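# Lift the cloth off the lanterns and lay it flat

## Task

Free the cloth from the lanterns, which poke up through holes in it, and lay it out flat on the table. Each lantern has to finish upright at its present spot, no more than about a finger's width away. When a gripper lets go of a held patch of cloth, that patch should not drop more than about a palm's width; cloth that clings to an opened hand, lifts with it and settles back near the release point is not treated as a drop.

## Robot and tools

Robots: four i2rt Big YAM arms (arm1 to arm4), each ending in a five-finger right hand with a wrist camera. Feet in the scene frame (metres, z up, origin on the floor): arm1 at (+0.332, +0.749, +0.760), arm2 at (-0.330, +0.735, +0.766), arm3 at (-0.334, -0.738, +0.722), arm4 at (+0.345, -0.741, +0.753). Arms 1 and 2 sit at +y and face toward -y; arms 3 and 4 sit at -y and face +y. Each foot looks along its own +x. Table tops under the arms are at z=0.720. Reach is about 1.07 m from the joint1 axis. Cameras: arm1_cam_wrist to arm4_cam_wrist, cam_high, cam_low, or "all".

Hand frame: the hand point sits 0.045 m ahead of the palm. Its +z runs along straightened fingers, +y comes out of the palm, +x crosses the palm away from the thumb. With joints 1, 5, 6 at 0 and the hand level and forward, the palm faces down, thumb on the left. Straight fingers extend 0.06-0.07 m past the point and lie 0.06 m behind it along -y. A wrist bracket on the little-finger side juts out and can strike things.

Tool move: one call, one action, all named arms starting together. Each of arm1..arm4 takes an optional object with:
- joints: absolute joint targets keyed by name. Arm joints in radians: joint1_rad -2.879..2.879 (base yaw, positive counter-clockwise from above), joint2_rad 0..3.141 (shoulder), joint3_rad 0..3.019 (elbow), joint4_rad -1.692..1.57 (wrist pitch, positive lifts fingers), joint5_rad -1.57..1.57 (sideways swing, positive to the arm's right), joint6_rad -2.094..2.094 (roll, positive clockwise seen from behind). Hand keys, unitless -1..1: hand_little, hand_ring, hand_middle, hand_index, hand_thumb_bend (+1 straight, -1 curled), hand_thumb_turn (+1 beside palm, -1 opposite the fingers), hand_force_limit (-1 is about 0 N, +1 is 10 N, 15 N for thumb motors; a setting), hand_speed (-0.96..1; a setting, full speed at +0.48 and above). Joint moves each go at their own pace and can swing the hand widely.
- target: one absolute hand pose, a list of 7 numbers [x, y, z, qw, qx, qy, qz] in the scene frame, metres and a wxyz quaternion, in the same form as the printed hand line. The hand follows a straight line from its hand_target pose. When target is used, joints may only contain hand keys.
- speed: top hand speed in m/s, 0.002..4.3, default 0.25; rotation is capped at twice this in rad/s.
- min_time_s: 0.1..8 s, the shortest duration for that arm's joint moves.
Also cameras: list of camera names to return. All hand paths in one action finish together, cut off after 10 s. Paths ignore obstacles and other arms; the hand may trail, drift, or exceed speed, especially with the arm stretched. An arm omitted from a call may keep driving toward its previous target. Example: {"arm1": {"target": [x, y, z, qw, qx, qy, qz], "speed": 0.25, "joints": {"hand_index": -0.5}}}.

wait: {"seconds": 0..10, "cameras": [...]}, lets the sim run without new commands. zoom_image: {"camera": name, "region": [x0, y0, x1, y1]} in pixels from the top-left, at most 504 by 504, on the newest image of that camera. show_instructions: no arguments, shows the reference pages. finished_scene: ends for good; the flat cloth and standing lanterns must hold afterwards.

Results: "move" lists arms that got a motion; "as last shown" means an arm received nothing and its status reads "not commanded". "hand" is the hand-point pose (may be off at long reach); "hand_target" is the pose at the held joint targets. A hand counts as done within 1 cm and 2 degrees. "off_target" means resting short, maybe still pushing. "time_out" is a stop; "on_its_own" shows the target it keeps chasing. "joint command not followed" or "pose unreachable" means a safety check is withholding targets; "not_followed" means the hand target was dropped. Joint velocities in rad/s; "within noise" means still. Joint torques in N m, with per-arm offsets; numbers 3 and 4 wrap at ±28. hand_stopped_by gives six words for little, ring, middle, index, thumb_bend, thumb_turn: moving, target, force, stalled or fault. The *_load_n lines are fingertip forces in N, positive when pushed open; a grip that slips shows as load near 0. MOTOR HOT warns of heating; OVER-TEMPERATURE FAULT means the arm went limp, and keys reading limit_stop_at_motor_heat must be resent. If a call is refused or a stop hits, the rest of that reply's move, wait and finished_scene calls are skipped.

Fingers: a motor starts only when its target changes by 0.002 or more, and stops at the target or when load reaches hand_force_limit. The scene starts with force limit 0 and hand_speed -0.8. For a soft grip use hand_speed -0.94 or lower; faster closing can overshoot the force. To grip tighter, raise the limit and send a more-closed target; to loosen, send a more-open one. Cloth can be pinched between thumb tip and index pad.

Avoid: dragging or tipping lanterns; pushing anything off the work area; arms pressing into each other (including closing a hand on another hand's fingers), which can end the scene; letting gripped cloth fall far on release (lower it near the table first); fast stretched arms that overshoot up to about 30 degrees; long stretched holds that heat motors; hard contact with the table.

Each tool is called after ">>>" as a command line: name --argument value for each argument, lists and objects as JSON in quotes; but a table of rows of numbers goes row by row, as --pt "numbers of a row", without its own name.

Reference images:

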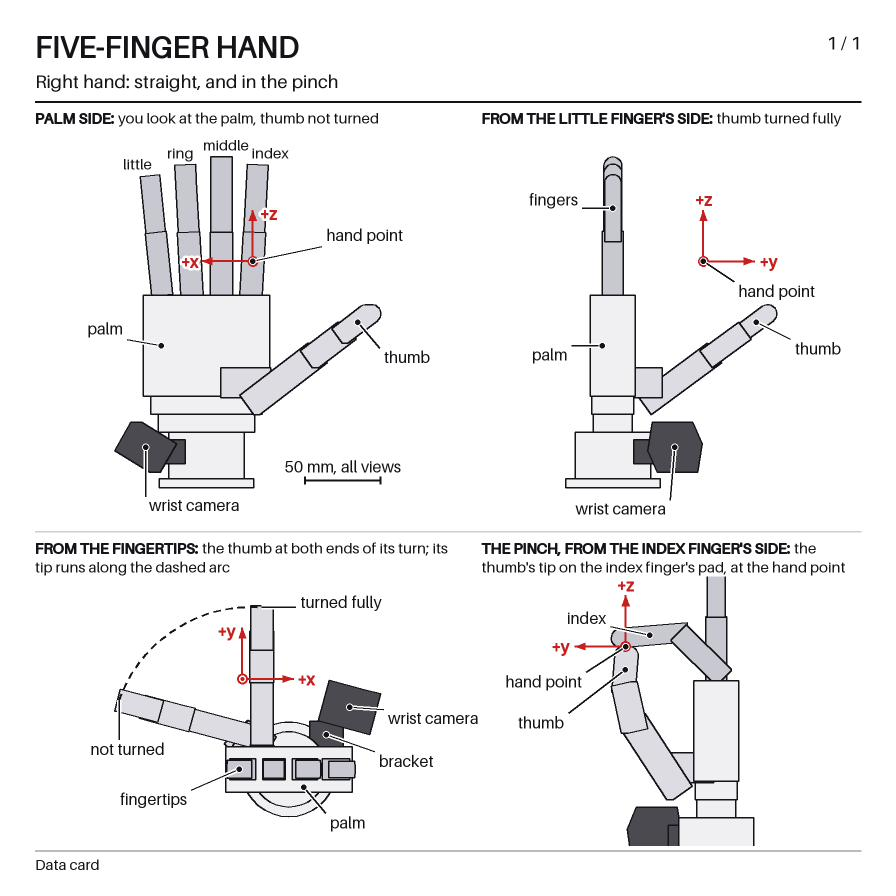

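## Session

>>> move

Scene clock: 0.00 s.
Joint torques (N m): no reading
Motor temperatures (°C): arm1=[28 34 33 31 28 32] | arm2=[34 34 31 30 30 29] | arm3=[31 31 33 32 33 29] | arm4=[35 30 34 29 27 30]
Heat: arm1: hottest joint2_rad 34 °C; arm2: hottest joint1_rad 34 °C; arm3: hottest joint3_rad 33 °C; arm4: hottest joint1_rad 35 °C.
Joint velocities: within noise
arm1.joint_positions: joint1_rad=-0.739 joint2_rad=+0.618 joint3_rad=+1.499 joint4_rad=-1.144 joint5_rad=+0.027 joint6_rad=-1.166 hand_little=+1.000 hand_ring=+1.000 hand_middle=+1.000 hand_index=+1.000 hand_thumb_turn=+1.000 hand_thumb_bend=+1.000 hand_force_limit=+0.000 hand_speed=-0.800
arm1.joint_status: not commanded
arm1.hand_stopped_by: target,target,target,target,target,target
arm1.little_load_n: 0.0
arm1.ring_load_n: 0.5
arm1.middle_load_n: 0.0
arm1.index_load_n: 0.0
arm1.thumb_bend_load_n: 0.0
arm1.thumb_turn_load_n: 0.0
arm1.hand: x=+0.1414 y=+0.5921 z=+1.3401 quat_wxyz=(+0.494, +0.179, -0.774, +0.353) (m; scene frame)
arm1.hand_target: x=+0.1430 y=+0.5939 z=+1.3528 quat_wxyz=(+0.503, +0.177, -0.766, +0.359) (m; scene frame)
arm1.hand_status: not commanded
arm2.joint_positions: joint1_rad=+0.243 joint2_rad=+0.586 joint3_rad=+1.355 joint4_rad=-1.197 joint5_rad=-0.191 joint6_rad=-1.082 hand_little=+1.000 hand_ring=+1.000 hand_middle=+1.000 hand_index=+1.000 hand_thumb_turn=+1.000 hand_thumb_bend=+1.000 hand_force_limit=+0.000 hand_speed=-0.800
arm2.joint_status: not commanded
arm2.hand_stopped_by: target,target,target,target,target,target
arm2.little_load_n: 0.0
arm2.ring_load_n: -0.5
arm2.middle_load_n: 0.0
arm2.index_load_n: 0.0
arm2.thumb_bend_load_n: 0.0
arm2.thumb_turn_load_n: 0.0
arm2.hand: x=-0.2858 y=+0.4964 z=+1.2649 quat_wxyz=(+0.159, +0.539, -0.642, +0.521) (m; scene frame)
arm2.hand_target: x=-0.2860 y=+0.4977 z=+1.2769 quat_wxyz=(+0.164, +0.536, -0.636, +0.531) (m; scene frame)
arm2.hand_status: not commanded
arm3.joint_positions: joint1_rad=+0.334 joint2_rad=+0.630 joint3_rad=+1.431 joint4_rad=-1.489 joint5_rad=+0.252 joint6_rad=-1.138 hand_little=+1.000 hand_ring=+1.000 hand_middle=+1.000 hand_index=+1.000 hand_thumb_turn=+1.000 hand_thumb_bend=+1.000 hand_force_limit=+0.000 hand_speed=-0.800
arm3.joint_status: not commanded
arm3.hand_stopped_by: target,target,target,target,target,target
arm3.little_load_n: 0.0
arm3.ring_load_n: 0.0
arm3.middle_load_n: 0.0
arm3.index_load_n: 0.0
arm3.thumb_bend_load_n: 0.0
arm3.thumb_turn_load_n: 0.0
arm3.hand: x=-0.3022 y=-0.5342 z=+1.2026 quat_wxyz=(-0.338, +0.712, +0.551, +0.275) (m; scene frame)
arm3.hand_target: x=-0.3021 y=-0.5342 z=+1.2130 quat_wxyz=(-0.349, +0.709, +0.546, +0.279) (m; scene frame)
arm3.hand_status: not commanded
arm4.joint_positions: joint1_rad=+0.463 joint2_rad=+0.640 joint3_rad=+1.438 joint4_rad=-1.247 joint5_rad=-0.193 joint6_rad=-1.069 hand_little=+1.000 hand_ring=+1.000 hand_middle=+1.000 hand_index=+1.000 hand_thumb_turn=+1.000 hand_thumb_bend=+1.000 hand_force_limit=+0.000 hand_speed=-0.800
arm4.joint_status: not commanded
arm4.hand_stopped_by: target,target,target,target,target,target
arm4.little_load_n: 0.0
arm4.ring_load_n: 0.0
arm4.middle_load_n: 0.0
arm4.index_load_n: 0.0
arm4.thumb_bend_load_n: 0.0
arm4.thumb_turn_load_n: 0.0
arm4.hand: x=+0.2308 y=-0.5289 z=+1.2715 quat_wxyz=(-0.533, +0.564, +0.626, +0.081) (m; scene frame)
arm4.hand_target: x=+0.2312 y=-0.5300 z=+1.2833 quat_wxyz=(-0.543, +0.558, +0.621, +0.085) (m; scene frame)
arm4.hand_status: not commanded
pictures: arm1_cam_wrist, arm2_cam_wrist, arm3_cam_wrist, arm4_cam_wrist, cam_high, cam_low
Images, in order (width x height): arm1_cam_wrist 672x504, arm2_cam_wrist 672x504, arm3_cam_wrist 672x504, arm4_cam_wrist 672x504, cam_high 896x504, cam_low 896x504.

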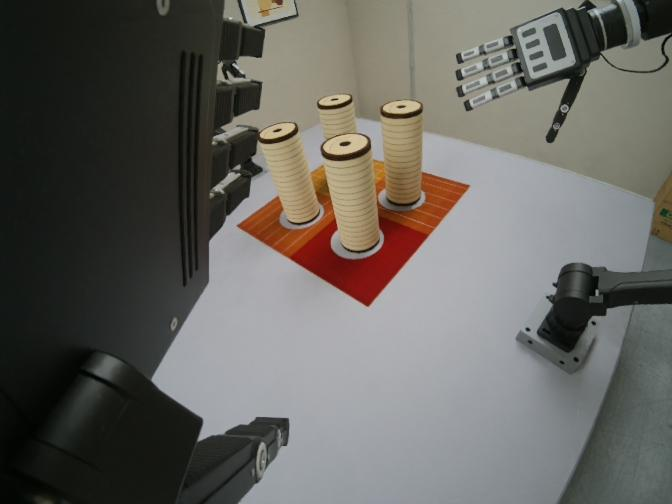

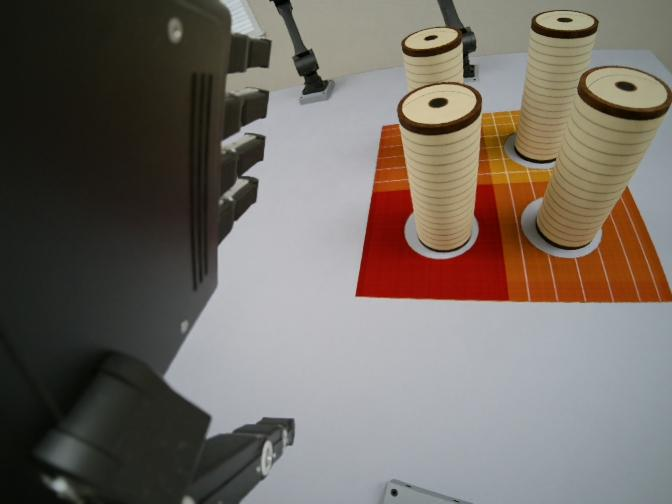

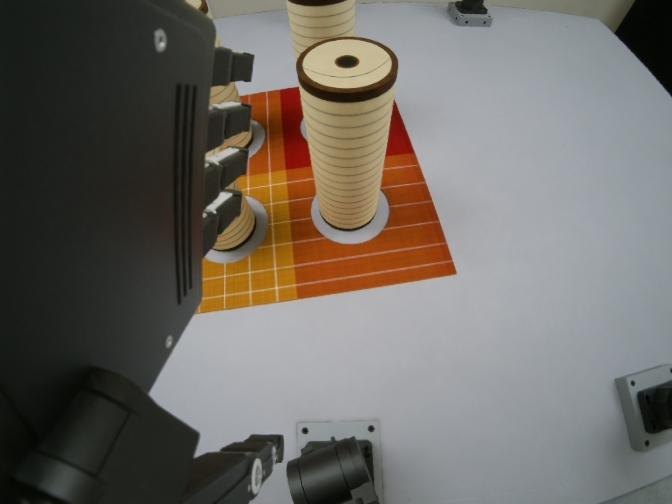

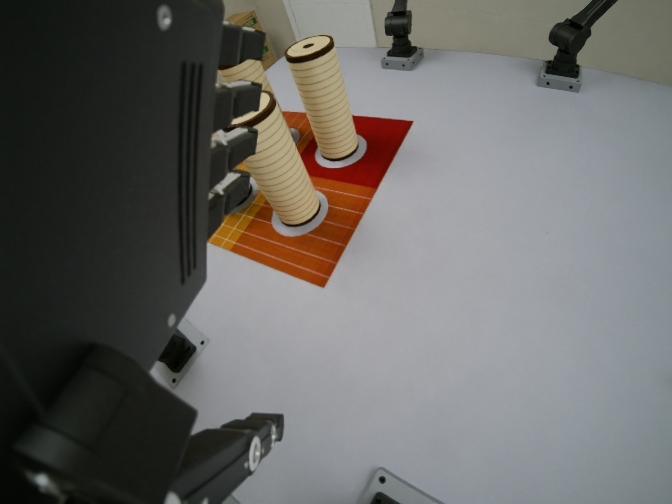

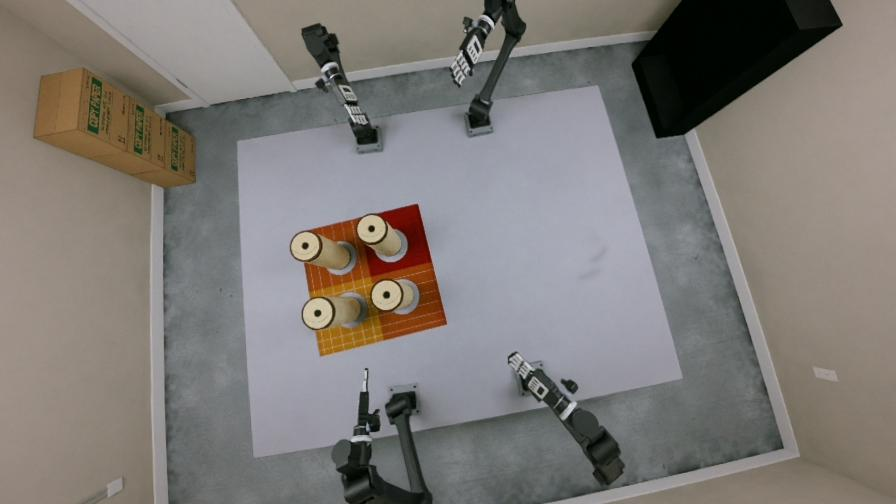

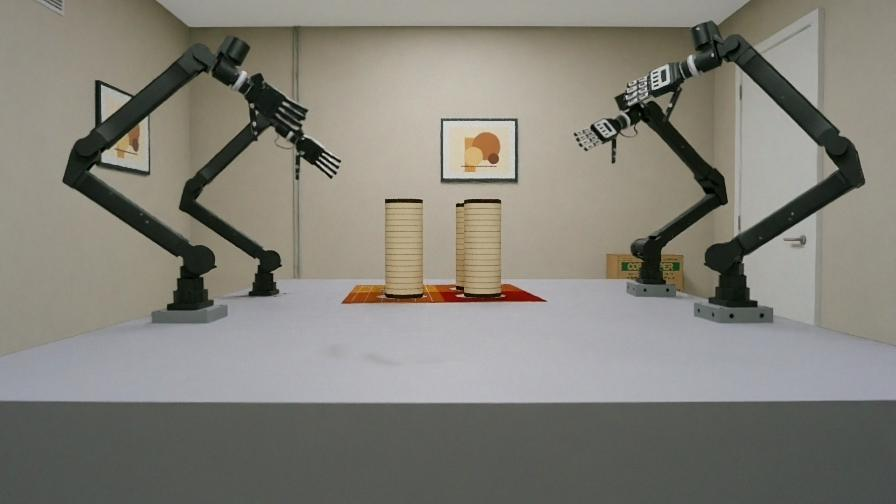

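>>> zoom_image --camera "cam_high" --region '[280, 190, 460, 370]'

>>> zoom_image --camera "cam_high" --region '[340, 90, 500, 180]'

>>> zoom_image --camera "cam_high" --region '[360, 330, 600, 465]'

>>> zoom_image --camera "cam_low" --region '[320, 180, 570, 320]'

Scaled by 2.800 from the camera's image (finer frame: 1280x720).

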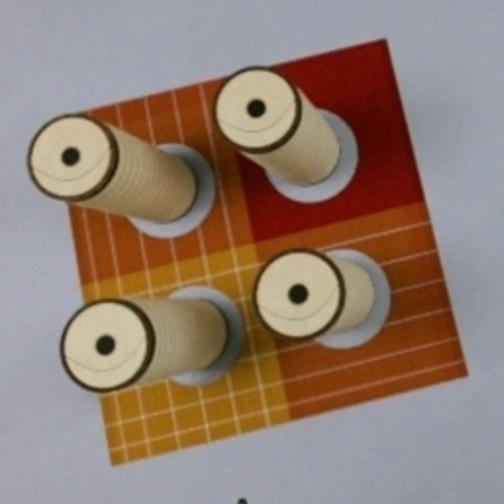

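Scaled by 3.150 from the camera's image (finer frame: 1280x720).

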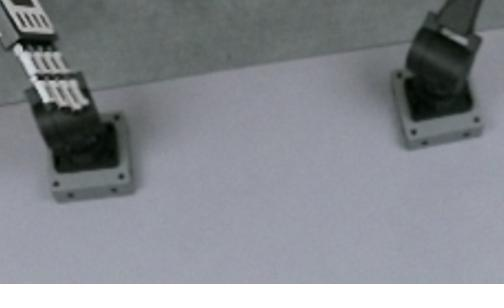

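Scaled by 2.100 from the camera's image (finer frame: 1280x720).

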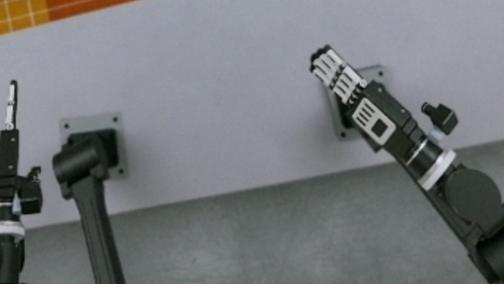

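Scaled by 2.016 from the camera's image (finer frame: 1280x720).

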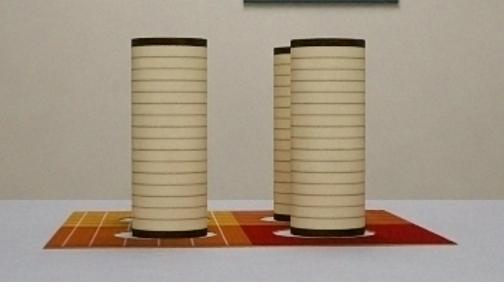

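>>> move --arm1 '{"target": [-0.10, 0.34, 0.95, -0.0201, 0.0387, 0.8862, -0.4613], "speed": 0.2, "joints": {"hand_thumb_turn": -1}}' --arm2 '{"target": [-0.776, 0.28, 0.95, -0.0201, 0.0387, 0.8862, -0.4613], "speed": 0.2, "joints": {"hand_thumb_turn": -1}}' --arm3 '{"target": [-0.736, -0.48, 0.95, 0.4613, -0.8862, -0.0387, 0.0201], "speed": 0.2, "joints": {"hand_thumb_turn": -1}}' --arm4 '{"target": [-0.05, -0.42, 0.95, 0.4613, -0.8862, -0.0387, 0.0201], "speed": 0.2, "joints": {"hand_thumb_turn": -1}}' --cameras '["all"]'

Scene clock: 135.03 s.
Joint torques (N m): arm1=[0.5 -15.38 15.61 2.04 -0.62 0.12] | arm2=[1.26 -15.33 15.43 1.77 -0.44 -0.05] | arm3=[-1.73 -8.59 10.24 1.59 0.59 0.13] | arm4=[1.38 -8.59 10.91 2.03 0.54 0.13]
Motor temperatures (°C): arm1=[28 34 41 32 28 31] | arm2=[33 33 38 29 29 29] | arm3=[31 31 38 31 31 29] | arm4=[34 30 40 29 27 30]
Heat: arm1: hottest joint3_rad 41 °C; arm2: hottest joint3_rad 38 °C; arm3: hottest joint3_rad 38 °C; arm4: hottest joint3_rad 40 °C.
move: arm1 off_target; arm2 off_target; arm3 done; arm4 off_target
Joint velocities: within noise
arm1.joint_positions: joint1_rad=-1.047 joint2_rad=+1.634 joint3_rad=+1.316 joint4_rad=-0.618 joint5_rad=-0.718 joint6_rad=-0.656 hand_little=+1.000 hand_ring=+1.000 hand_middle=+1.000 hand_index=+1.000 hand_thumb_turn=-1.000 hand_thumb_bend=+1.000 hand_force_limit=+0.000 hand_speed=-0.800
arm1.joint_status: all done
arm1.hand_stopped_by: target,target,target,target,target,target
arm1.little_load_n: 0.0
arm1.ring_load_n: 0.0
arm1.middle_load_n: 0.0
arm1.index_load_n: 0.0
arm1.thumb_bend_load_n: 0.0
arm1.thumb_turn_load_n: 0.0
arm1.hand: x=-0.0749 y=+0.3482 z=+0.9191 quat_wxyz=(-0.009, -0.045, -0.897, +0.440)
arm1.hand_target: x=-0.0984 y=+0.3416 z=+0.9505 quat_wxyz=(+0.020, -0.039, -0.886, +0.461)
arm1.hand_status: off_target (0.041 m and 4.4 deg from the pose sent, 0.523 m and 63.2 deg at the start)
arm2.joint_positions: joint1_rad=-0.898 joint2_rad=+1.728 joint3_rad=+1.415 joint4_rad=-0.587 joint5_rad=-0.676 joint6_rad=-0.604 hand_little=+1.000 hand_ring=+1.000 hand_middle=+1.000 hand_index=+1.000 hand_thumb_turn=-1.000 hand_thumb_bend=+1.000 hand_force_limit=+0.000 hand_speed=-0.800
arm2.joint_status: all done
arm2.hand_stopped_by: target,target,target,target,target,target
arm2.little_load_n: 0.0
arm2.ring_load_n: 0.0
arm2.middle_load_n: 0.0
arm2.index_load_n: 0.0
arm2.thumb_bend_load_n: 0.0
arm2.thumb_turn_load_n: 0.0
arm2.hand: x=-0.7538 y=+0.2913 z=+0.9191 quat_wxyz=(-0.006, -0.046, -0.896, +0.441)
arm2.hand_target: x=-0.7743 y=+0.2816 z=+0.9505 quat_wxyz=(+0.020, -0.039, -0.886, +0.461)
arm2.hand_status: off_target (0.040 m and 4.1 deg from the pose sent, 0.622 m and 75.3 deg at the start)
arm3.joint_positions: joint1_rad=+1.246 joint2_rad=+1.255 joint3_rad=+1.091 joint4_rad=-0.879 joint5_rad=+0.834 joint6_rad=+0.869 hand_little=+1.000 hand_ring=+1.000 hand_middle=+1.000 hand_index=+1.000 hand_thumb_turn=-1.000 hand_thumb_bend=+1.000 hand_force_limit=+0.000 hand_speed=-0.800
arm3.joint_status: all done
arm3.hand_stopped_by: target,target,target,target,target,target
arm3.little_load_n: 0.0
arm3.ring_load_n: 0.0
arm3.middle_load_n: 0.0
arm3.index_load_n: 0.0
arm3.thumb_bend_load_n: 0.0
arm3.thumb_turn_load_n: 0.0
arm3.hand: x=-0.7287 y=-0.4799 z=+0.9430 quat_wxyz=(-0.455, +0.889, +0.045, -0.007)
arm3.hand_target: x=-0.7359 y=-0.4802 z=+0.9500 quat_wxyz=(-0.461, +0.886, +0.039, -0.020)
arm3.hand_status: done (0.010 m and 1.8 deg from the pose sent, 0.505 m and 73.2 deg at the start)
arm4.joint_positions: joint1_rad=+1.021 joint2_rad=+1.315 joint3_rad=+1.003 joint4_rad=-0.646 joint5_rad=+0.722 joint6_rad=+0.687 hand_little=+1.000 hand_ring=+1.000 hand_middle=+1.000 hand_index=+1.000 hand_thumb_turn=-1.000 hand_thumb_bend=+1.000 hand_force_limit=+0.000 hand_speed=-0.800
arm4.joint_status: all done
arm4.hand_stopped_by: target,target,target,target,target,target
arm4.little_load_n: 0.0
arm4.ring_load_n: 0.0
arm4.middle_load_n: 0.0
arm4.index_load_n: 0.0
arm4.thumb_bend_load_n: 0.0
arm4.thumb_turn_load_n: 0.0
arm4.hand: x=-0.0290 y=-0.4257 z=+0.9240 quat_wxyz=(-0.445, +0.894, +0.050, +0.007)
arm4.hand_target: x=-0.0488 y=-0.4209 z=+0.9505 quat_wxyz=(-0.461, +0.886, +0.039, -0.020)
arm4.hand_status: off_target (0.034 m and 4.0 deg from the pose sent, 0.441 m and 79.6 deg at the start)
pictures: arm1_cam_wrist, arm2_cam_wrist, arm3_cam_wrist, arm4_cam_wrist, cam_high, cam_low
Images, in order (width x height): arm1_cam_wrist 672x504, arm2_cam_wrist 672x504, arm3_cam_wrist 672x504, arm4_cam_wrist 672x504, cam_high 896x504, cam_low 896x504.

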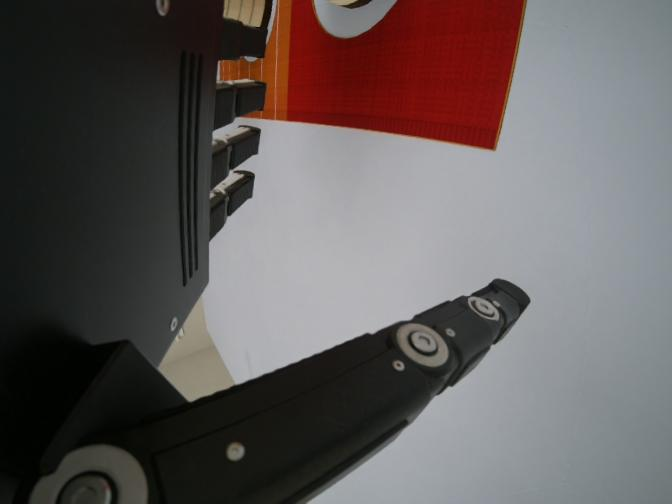

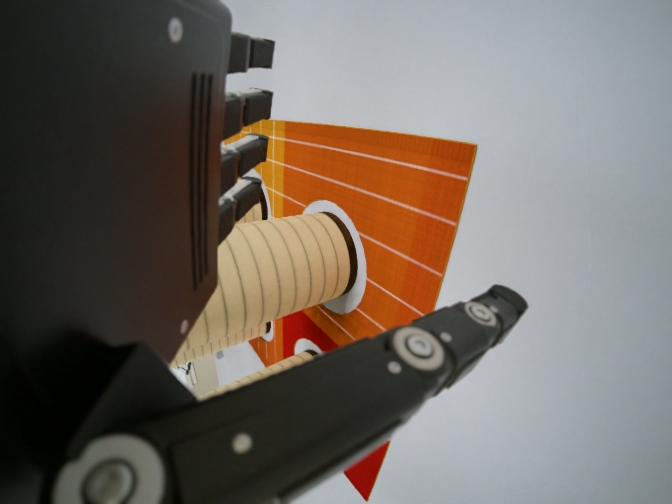

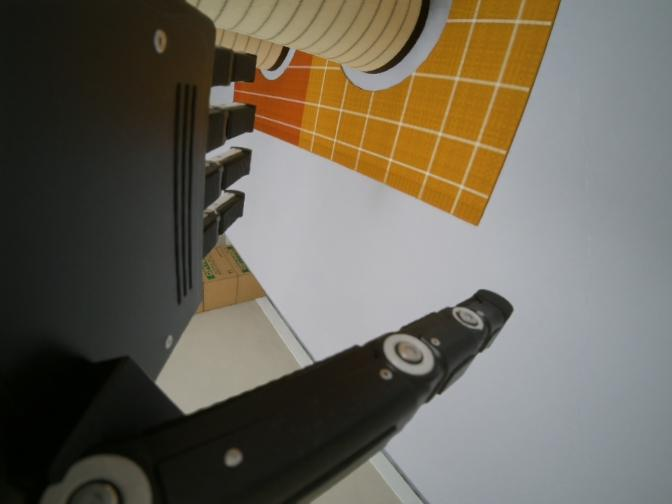

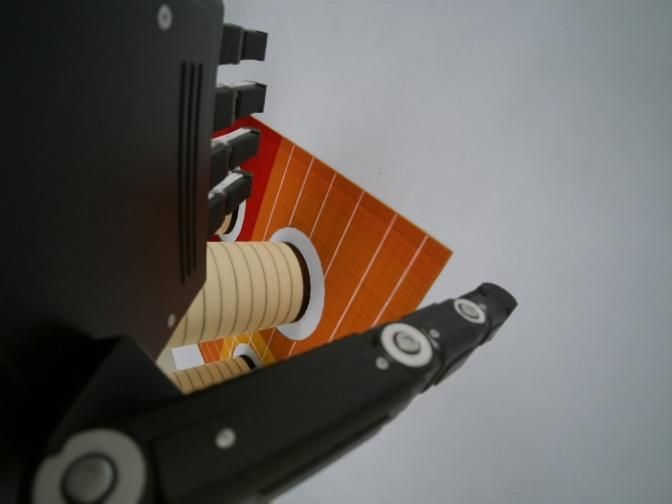

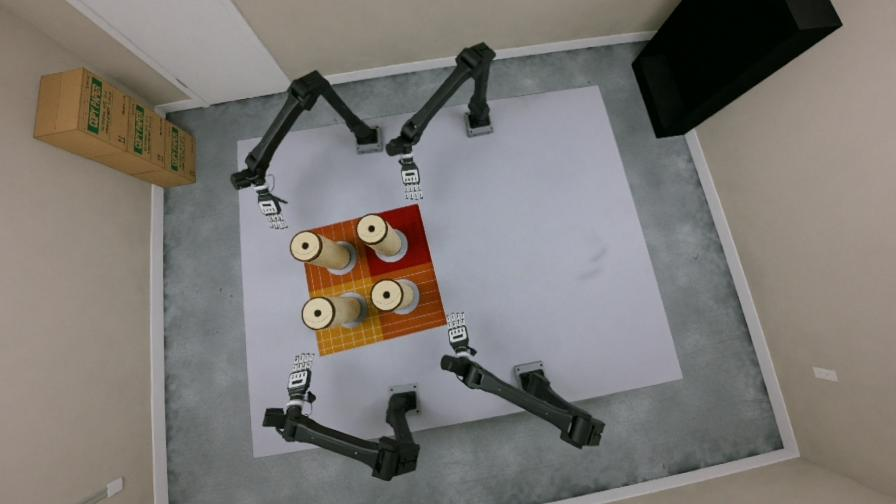

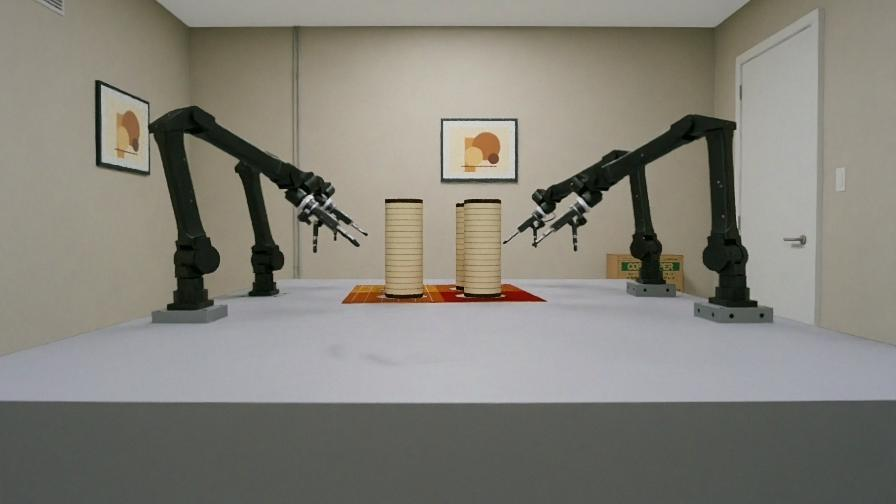

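>>> move --arm1 '{"target": [-0.13, 0.29, 0.83, -0.0201, 0.0387, 0.8862, -0.4613], "speed": 0.2, "joints": {"hand_index": 0, "hand_middle": 0, "hand_thumb_bend": 0.5}}' --cameras '["arm1_cam_wrist", "cam_high"]'

>>> zoom_image --camera "cam_high" --region '[360, 140, 480, 240]'

Scene clock: 162.23 s.
Joint torques (N m): arm1=[2.61 -17.44 13.61 2.22 -0.45 0.13] | arm2=[1.32 -15.33 15.42 1.77 -0.44 -0.04] | arm3=[-1.61 -8.82 10.22 1.58 0.59 0.12] | arm4=[1.55 -8.7 10.88 2.03 0.53 0.13]
Motor temperatures (°C): arm1=[28 36 43 32 29 30] | arm2=[33 34 43 29 29 29] | arm3=[30 31 41 31 32 29] | arm4=[34 30 42 29 28 30]
Heat: arm1: hottest joint3_rad 43 °C; arm2: hottest joint3_rad 43 °C; arm3: hottest joint3_rad 41 °C; arm4: hottest joint3_rad 42 °C.
move: arm1 off_target
Joint velocities: within noise
arm1.joint_positions: joint1_rad=-1.025 joint2_rad=+1.879 joint3_rad=+1.317 joint4_rad=-0.339 joint5_rad=-0.690 joint6_rad=-0.609 hand_little=+1.000 hand_ring=+1.000 hand_middle=+0.000 hand_index=+0.000 hand_thumb_turn=-1.000 hand_thumb_bend=+0.500 hand_force_limit=+0.000 hand_speed=-0.800
arm1.joint_status: all done
arm1.hand_stopped_by: target,target,target,target,target,target
arm1.little_load_n: 0.0
arm1.ring_load_n: 0.0
arm1.middle_load_n: 0.0
arm1.index_load_n: 0.0
arm1.thumb_bend_load_n: 0.0
arm1.thumb_turn_load_n: 0.0
arm1.hand: x=-0.1139 y=+0.3105 z=+0.8028 quat_wxyz=(-0.003, -0.055, -0.896, +0.441)
arm1.hand_target: x=-0.1285 y=+0.2912 z=+0.8310 quat_wxyz=(+0.020, -0.039, -0.886, +0.462)
arm1.hand_status: off_target (0.038 m and 4.1 deg from the pose sent, 0.120 m and 4.4 deg at the start)
arm2, arm3, arm4: as last shown
Images, in order (width x height): arm1_cam_wrist 672x504, cam_high 896x504.

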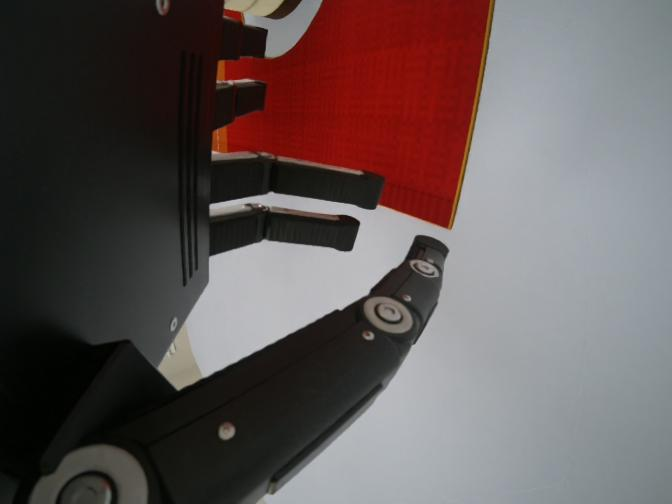

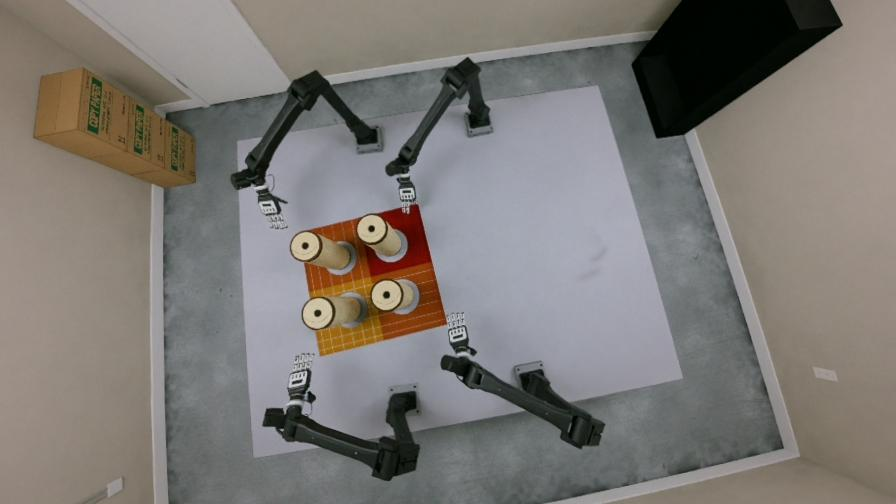

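Scaled by 4.200 from the camera's image (finer frame: 1280x720).

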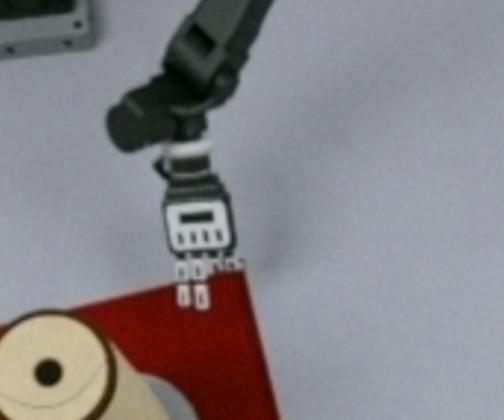

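>>> move --arm1 '{"target": [-0.132, 0.268, 0.775, -0.0201, 0.0387, 0.8862, -0.4613], "speed": 0.1}' --cameras '["arm1_cam_wrist"]'

Scene clock: 177.10 s.
Joint torques (N m): arm1=[2.78 -18.32 13.08 2.11 -0.47 0.14] | arm2=[1.26 -15.33 15.43 1.77 -0.45 -0.05] | arm3=[-1.38 -8.64 10.25 1.55 0.58 0.12] | arm4=[1.49 -8.59 10.91 2 0.55 0.13]
Motor temperatures (°C): arm1=[28 37 43 32 29 30] | arm2=[33 35 45 29 29 29] | arm3=[30 31 41 31 32 29] | arm4=[34 30 43 29 28 30]
Heat: arm1: hottest joint3_rad 43 °C; arm2: hottest joint3_rad 45 °C; arm3: hottest joint3_rad 41 °C; arm4: hottest joint3_rad 43 °C.
move: arm1 off_target
Joint velocities: within noise
arm1.joint_positions: joint1_rad=-0.996 joint2_rad=+1.979 joint3_rad=+1.317 joint4_rad=-0.215 joint5_rad=-0.671 joint6_rad=-0.582 hand_little=+1.000 hand_ring=+1.000 hand_middle=+0.000 hand_index=+0.000 hand_thumb_turn=-1.000 hand_thumb_bend=+0.500 hand_force_limit=+0.000 hand_speed=-0.800
arm1.joint_status: not commanded
arm1.hand_stopped_by: target,target,target,target,target,target
arm1.little_load_n: 0.0
arm1.ring_load_n: 0.0
arm1.middle_load_n: 0.0
arm1.index_load_n: 0.0
arm1.thumb_bend_load_n: 0.5
arm1.thumb_turn_load_n: 0.0
arm1.hand: x=-0.1160 y=+0.2895 z=+0.7534 quat_wxyz=(+0.000, -0.053, -0.895, +0.443)
arm1.hand_target: x=-0.1307 y=+0.2690 z=+0.7760 quat_wxyz=(+0.020, -0.039, -0.886, +0.462)
arm1.hand_status: off_target (0.034 m and 3.6 deg from the pose sent, 0.054 m and 4.1 deg at the start)
arm2, arm3, arm4: as last shown
Images, in order (width x height): arm1_cam_wrist 672x504.

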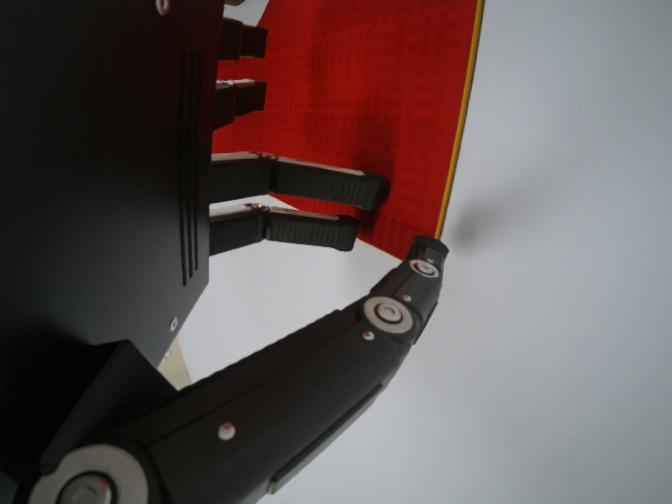

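>>> zoom_image --camera "arm1_cam_wrist" --region '[200, 120, 500, 320]'

Scaled by 1.680 from the camera's image (finer frame: 960x720).

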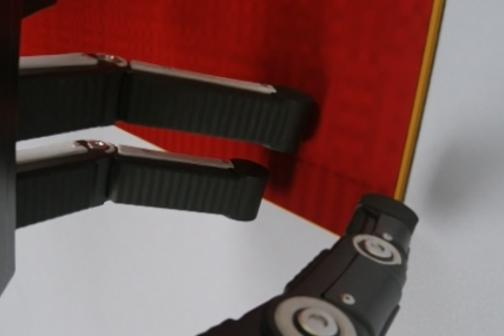

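>>> move --arm1 '{"target": [-0.152, 0.256, 0.785, -0.0201, 0.0387, 0.8862, -0.4613], "speed": 0.1}'

>>> move --arm1 '{"target": [-0.152, 0.256, 0.765, -0.0201, 0.0387, 0.8862, -0.4613], "speed": 0.05}' --cameras '["arm1_cam_wrist"]'

>>> zoom_image --camera "arm1_cam_wrist" --region '[200, 120, 500, 320]'

Scene clock: 184.93 s.
Joint torques (N m): arm1=[2.08 -17.9 13.59 1.07 -0.53 0.04] | arm2=[1.26 -15.27 15.42 1.76 -0.45 -0.05] | arm3=[-1.73 -8.88 10.21 1.66 0.58 0.11] | arm4=[1.55 -8.64 10.91 2.04 0.54 0.14]
Motor temperatures (°C): arm1=[28 38 43 32 29 30] | arm2=[33 35 46 29 29 29] | arm3=[30 31 41 31 32 29] | arm4=[34 31 44 29 28 30]
Heat: arm1: hottest joint3_rad 43 °C; arm2: hottest joint3_rad 46 °C; arm3: hottest joint3_rad 41 °C; arm4: hottest joint3_rad 44 °C.
move: arm1 off_target
Joint velocities: within noise
arm1.joint_positions: joint1_rad=-0.996 joint2_rad=+2.005 joint3_rad=+1.412 joint4_rad=-0.246 joint5_rad=-0.671 joint6_rad=-0.582 hand_little=+1.000 hand_ring=+1.000 hand_middle=+0.000 hand_index=+0.000 hand_thumb_turn=-1.000 hand_thumb_bend=+0.500 hand_force_limit=+0.000 hand_speed=-0.800
arm1.joint_status: not commanded
arm1.hand_stopped_by: target,target,target,target,target,target
arm1.little_load_n: 0.0
arm1.ring_load_n: 0.0
arm1.middle_load_n: 0.0
arm1.index_load_n: 0.0
arm1.thumb_bend_load_n: 0.0
arm1.thumb_turn_load_n: 0.0
arm1.hand: x=-0.1420 y=+0.2708 z=+0.7727 quat_wxyz=(+0.013, -0.046, -0.890, +0.453)
arm1.hand_target: x=-0.1512 y=+0.2566 z=+0.7852 quat_wxyz=(+0.020, -0.039, -0.886, +0.461)
arm1.hand_status: off_target (0.022 m and 1.5 deg from the pose sent, 0.059 m and 3.7 deg at the start)
arm2, arm3, arm4: as last shown
pictures: none

Scene clock: 186.03 s.
Joint torques (N m): arm1=[2.32 -18.2 12.19 2.14 -0.53 0.09] | arm2=[1.14 -15.27 15.43 1.76 -0.44 -0.05] | arm3=[-1.44 -9 10.24 1.58 0.6 0.12] | arm4=[1.49 -8.64 10.92 2.02 0.54 0.13]
Motor temperatures (°C): arm1=[28 38 43 32 29 30] | arm2=[33 35 46 29 29 29] | arm3=[30 31 41 31 32 29] | arm4=[34 31 44 29 28 30]
Heat: arm1: hottest joint3_rad 43 °C; arm2: hottest joint3_rad 46 °C; arm3: hottest joint3_rad 41 °C; arm4: hottest joint3_rad 44 °C.
move: arm1 off_target
Joint velocities: within noise
arm1.joint_positions: joint1_rad=-0.996 joint2_rad=+2.037 joint3_rad=+1.412 joint4_rad=-0.233 joint5_rad=-0.671 joint6_rad=-0.582 hand_little=+1.000 hand_ring=+1.000 hand_middle=+0.000 hand_index=+0.000 hand_thumb_turn=-1.000 hand_thumb_bend=+0.500 hand_force_limit=+0.000 hand_speed=-0.800
arm1.joint_status: not commanded
arm1.hand_stopped_by: target,target,target,target,target,target
arm1.little_load_n: 0.0
arm1.ring_load_n: 0.0
arm1.middle_load_n: 0.0
arm1.index_load_n: 0.0
arm1.thumb_bend_load_n: 0.0
arm1.thumb_turn_load_n: 0.0
arm1.hand: x=-0.1411 y=+0.2716 z=+0.7535 quat_wxyz=(+0.007, -0.049, -0.893, +0.448)
arm1.hand_target: x=-0.1513 y=+0.2566 z=+0.7653 quat_wxyz=(+0.020, -0.039, -0.886, +0.461)
arm1.hand_status: off_target (0.022 m and 2.6 deg from the pose sent, 0.019 m and 1.5 deg at the start)
arm2, arm3, arm4: as last shown
Images, in order (width x height): arm1_cam_wrist 672x504.

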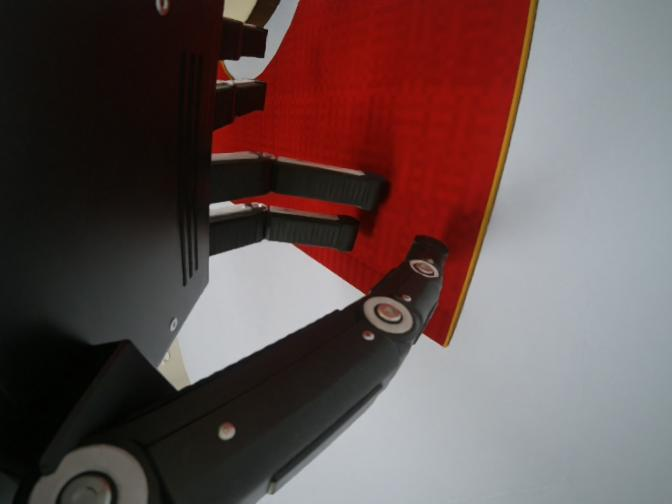

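Scaled by 1.680 from the camera's image (finer frame: 960x720).

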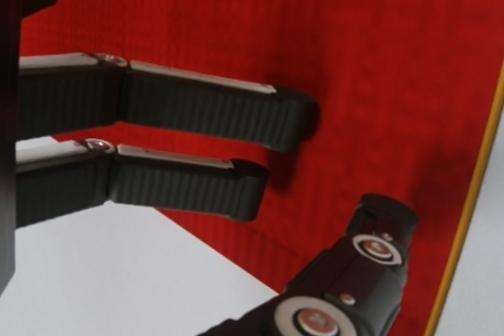

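>>> move --arm1 '{"target": [-0.147, 0.266, 0.75, -0.0201, 0.0387, 0.8862, -0.4613], "speed": 0.05}' --cameras '["arm1_cam_wrist"]'

>>> zoom_image --camera "arm1_cam_wrist" --region '[200, 120, 500, 320]'

Scene clock: 191.10 s.
Joint torques (N m): arm1=[2.08 -18.02 8.95 2.22 -0.57 0.04] | arm2=[1.2 -15.33 15.42 1.78 -0.44 -0.05] | arm3=[-1.49 -9.17 10.24 1.62 0.57 0.11] | arm4=[1.44 -8.64 10.91 2.02 0.54 0.13]
Motor temperatures (°C): arm1=[28 38 43 32 29 30] | arm2=[33 35 46 29 29 29] | arm3=[30 31 42 31 32 29] | arm4=[34 31 44 29 28 30]
Heat: arm1: hottest joint3_rad 43 °C; arm2: hottest joint3_rad 46 °C; arm3: hottest joint3_rad 42 °C; arm4: hottest joint3_rad 44 °C.
move: arm1 done
Joint velocities: within noise
arm1.joint_positions: joint1_rad=-0.996 joint2_rad=+2.037 joint3_rad=+1.406 joint4_rad=-0.193 joint5_rad=-0.674 joint6_rad=-0.582 hand_little=+1.000 hand_ring=+1.000 hand_middle=+0.000 hand_index=+0.000 hand_thumb_turn=-1.000 hand_thumb_bend=+0.500 hand_force_limit=+0.000 hand_speed=-0.800
arm1.joint_status: not commanded
arm1.hand_stopped_by: target,target,target,target,target,target
arm1.little_load_n: 0.0
arm1.ring_load_n: 0.0
arm1.middle_load_n: 0.0
arm1.index_load_n: 0.0
arm1.thumb_bend_load_n: 0.0
arm1.thumb_turn_load_n: 0.0
arm1.hand: x=-0.1456 y=+0.2678 z=+0.7555 quat_wxyz=(+0.018, -0.042, -0.888, +0.458)
arm1.hand_target: x=-0.1469 y=+0.2661 z=+0.7499 quat_wxyz=(+0.020, -0.039, -0.886, +0.461)
arm1.hand_status: done (0.006 m and 0.6 deg from the pose sent, 0.009 m and 2.5 deg at the start)
arm2, arm3, arm4: as last shown
arm2.little_load_n: -0.5
arm4.ring_load_n: -0.5
Images, in order (width x height): arm1_cam_wrist 672x504.

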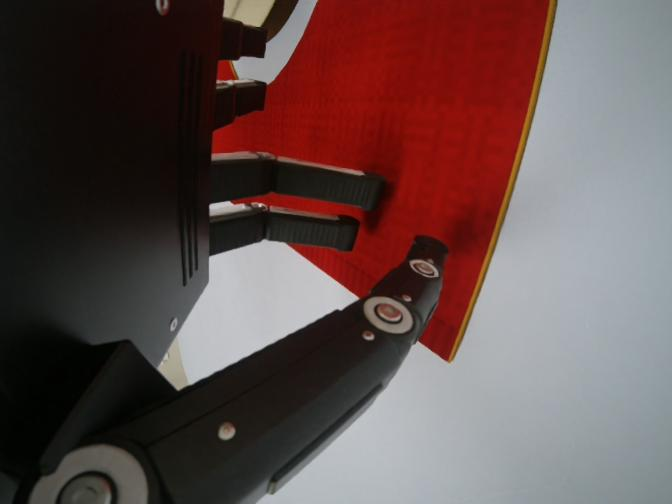

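Scaled by 1.680 from the camera's image (finer frame: 960x720).

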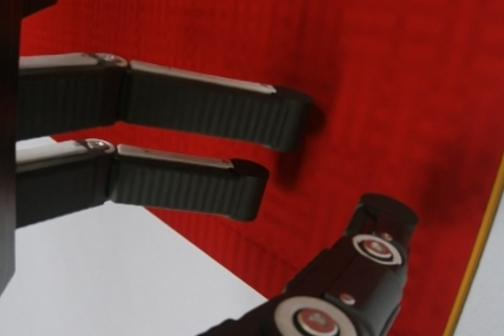

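>>> move --arm1 '{"target": [-0.145, 0.270, 0.732, -0.0201, 0.0387, 0.8862, -0.4613], "speed": 0.05}' --cameras '["arm1_cam_wrist", "cam_low"]'

>>> zoom_image --camera "arm1_cam_wrist" --region '[200, 120, 500, 320]'

>>> zoom_image --camera "cam_low" --region '[460, 230, 660, 320]'

Scene clock: 196.53 s.
Joint torques (N m): arm1=[1.85 -16.67 8.23 2.28 -0.43 -0.06] | arm2=[1.26 -15.38 15.42 1.77 -0.44 -0.05] | arm3=[-1.67 -8.82 10.21 1.59 0.59 0.12] | arm4=[1.61 -8.64 10.91 2.04 0.54 0.13]
Motor temperatures (°C): arm1=[28 38 43 32 29 30] | arm2=[33 35 47 29 29 29] | arm3=[30 31 42 31 32 29] | arm4=[34 31 44 29 28 30]
Heat: arm1: hottest joint3_rad 43 °C; arm2: hottest joint3_rad 47 °C; arm3: hottest joint3_rad 42 °C; arm4: hottest joint3_rad 44 °C.
move: arm1 off_target
Joint velocities: within noise
arm1.joint_positions: joint1_rad=-0.996 joint2_rad=+2.044 joint3_rad=+1.389 joint4_rad=-0.148 joint5_rad=-0.680 joint6_rad=-0.582 hand_little=+1.000 hand_ring=+1.000 hand_middle=+0.000 hand_index=+0.000 hand_thumb_turn=-1.000 hand_thumb_bend=+0.500 hand_force_limit=+0.000 hand_speed=-0.800
arm1.joint_status: not commanded
arm1.hand_stopped_by: target,target,target,target,target,target
arm1.little_load_n: 0.0
arm1.ring_load_n: 0.0
arm1.middle_load_n: -1.5
arm1.index_load_n: 0.0
arm1.thumb_bend_load_n: 0.0
arm1.thumb_turn_load_n: 0.0
arm1.hand: x=-0.1457 y=+0.2666 z=+0.7494 quat_wxyz=(+0.023, -0.037, -0.884, +0.466)
arm1.hand_target: x=-0.1447 y=+0.2702 z=+0.7323 quat_wxyz=(+0.020, -0.039, -0.886, +0.461)
arm1.hand_status: off_target (0.018 m and 0.7 deg from the pose sent, 0.024 m and 0.6 deg at the start)
arm2, arm3, arm4: as last shown
arm2.little_load_n: 0.0
arm4.ring_load_n: 0.0
Images, in order (width x height): arm1_cam_wrist 672x504, cam_low 896x504.

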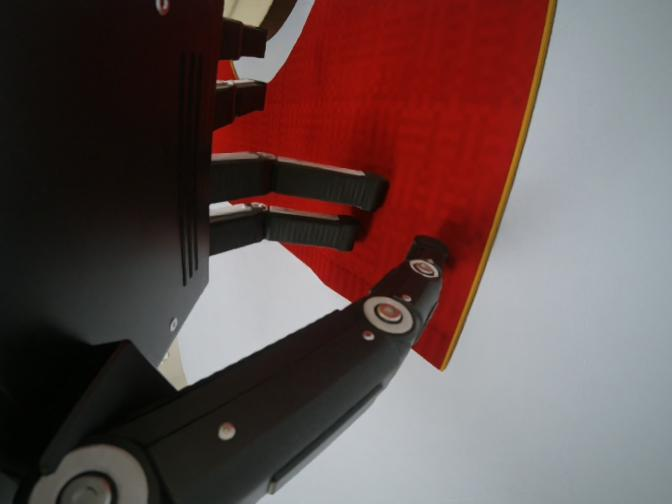

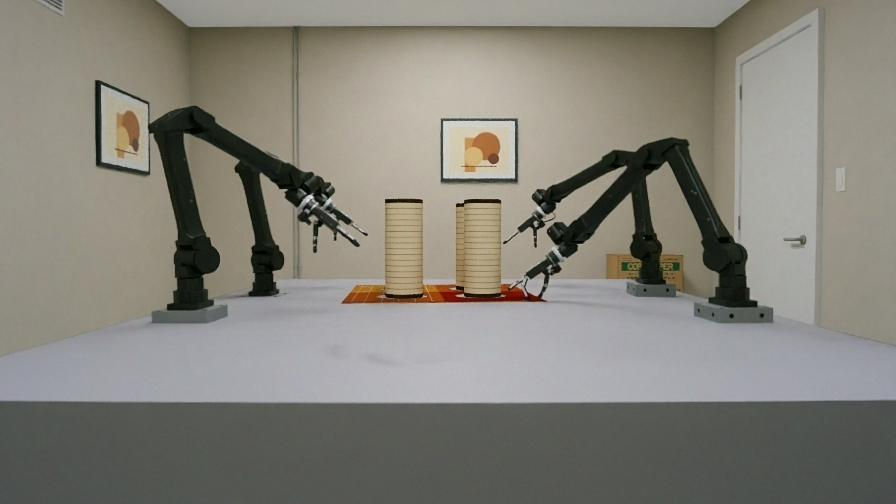

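Scaled by 1.680 from the camera's image (finer frame: 960x720).

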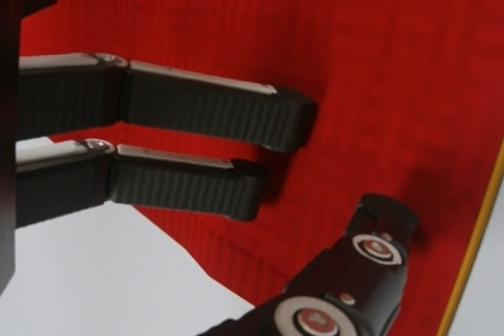

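Scaled by 2.520 from the camera's image (finer frame: 1280x720).

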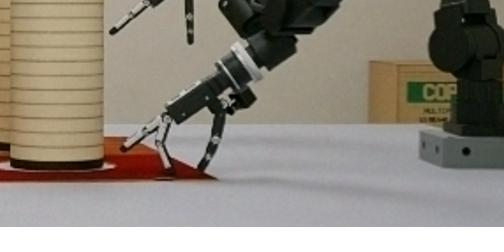

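>>> move --arm1 '{"joints": {"hand_thumb_bend": 0.2, "hand_speed": -0.9}}' --cameras '["arm1_cam_wrist", "cam_low"]'

>>> zoom_image --camera "arm1_cam_wrist" --region '[200, 120, 500, 320]'

>>> zoom_image --camera "cam_low" --region '[490, 260, 590, 310]'

Scene clock: 205.07 s.
Joint torques (N m): arm1=[1.67 -16.73 8.13 2.18 -0.42 -0.05] | arm2=[1.26 -15.38 15.43 1.76 -0.44 -0.05] | arm3=[-1.44 -9 10.24 1.63 0.58 0.12] | arm4=[1.55 -8.64 10.89 2.03 0.54 0.13]
Motor temperatures (°C): arm1=[28 38 42 32 29 30] | arm2=[33 35 47 29 29 29] | arm3=[30 31 42 31 32 29] | arm4=[34 31 45 29 28 30]
Heat: arm1: hottest joint3_rad 42 °C; arm2: hottest joint3_rad 47 °C; arm3: hottest joint3_rad 42 °C; arm4: hottest joint3_rad 45 °C.
move: arm1 done
Joint velocities: within noise
arm1.joint_positions: joint1_rad=-0.996 joint2_rad=+2.044 joint3_rad=+1.389 joint4_rad=-0.148 joint5_rad=-0.680 joint6_rad=-0.582 hand_little=+1.000 hand_ring=+1.000 hand_middle=+0.000 hand_index=+0.000 hand_thumb_turn=-1.000 hand_thumb_bend=+0.200 hand_force_limit=+0.000 hand_speed=-0.900
arm1.joint_status: all done
arm1.hand_stopped_by: target,target,target,target,target,target
arm1.little_load_n: 0.0
arm1.ring_load_n: 0.0
arm1.middle_load_n: -1.0
arm1.index_load_n: 0.0
arm1.thumb_bend_load_n: 0.0
arm1.thumb_turn_load_n: 0.0
arm1.hand: x=-0.1457 y=+0.2666 z=+0.7494 quat_wxyz=(+0.023, -0.037, -0.884, +0.466)
arm1.hand_target: x=-0.1447 y=+0.2702 z=+0.7323 quat_wxyz=(+0.020, -0.039, -0.886, +0.461)
arm1.hand_status: not commanded
arm2, arm3, arm4: as last shown
Images, in order (width x height): arm1_cam_wrist 672x504, cam_low 896x504.

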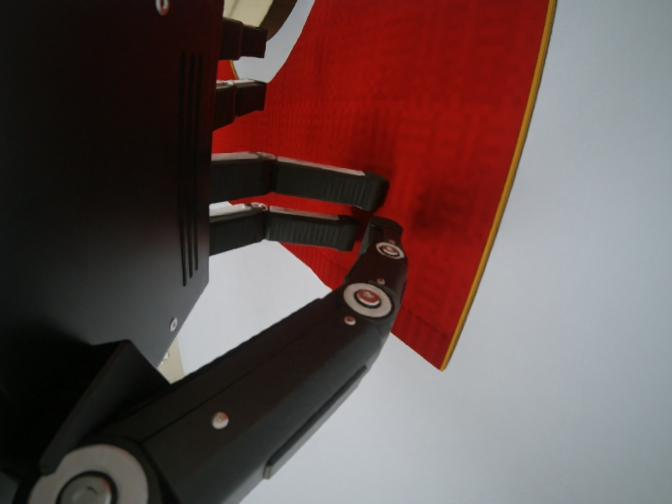

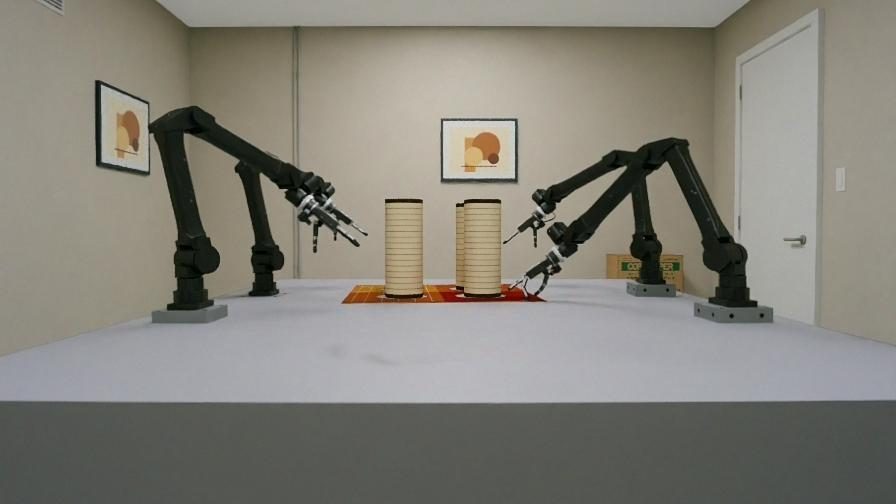

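Scaled by 1.680 from the camera's image (finer frame: 960x720).

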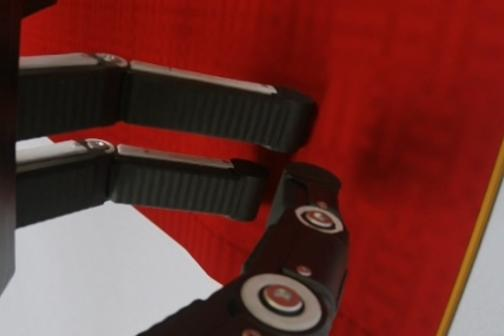

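Scaled by 5.040 from the camera's image (finer frame: 1280x720).

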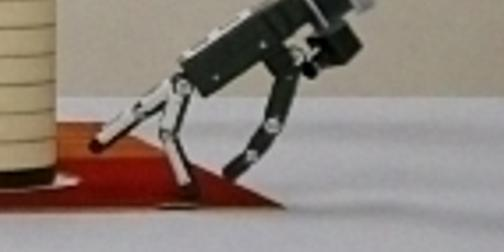

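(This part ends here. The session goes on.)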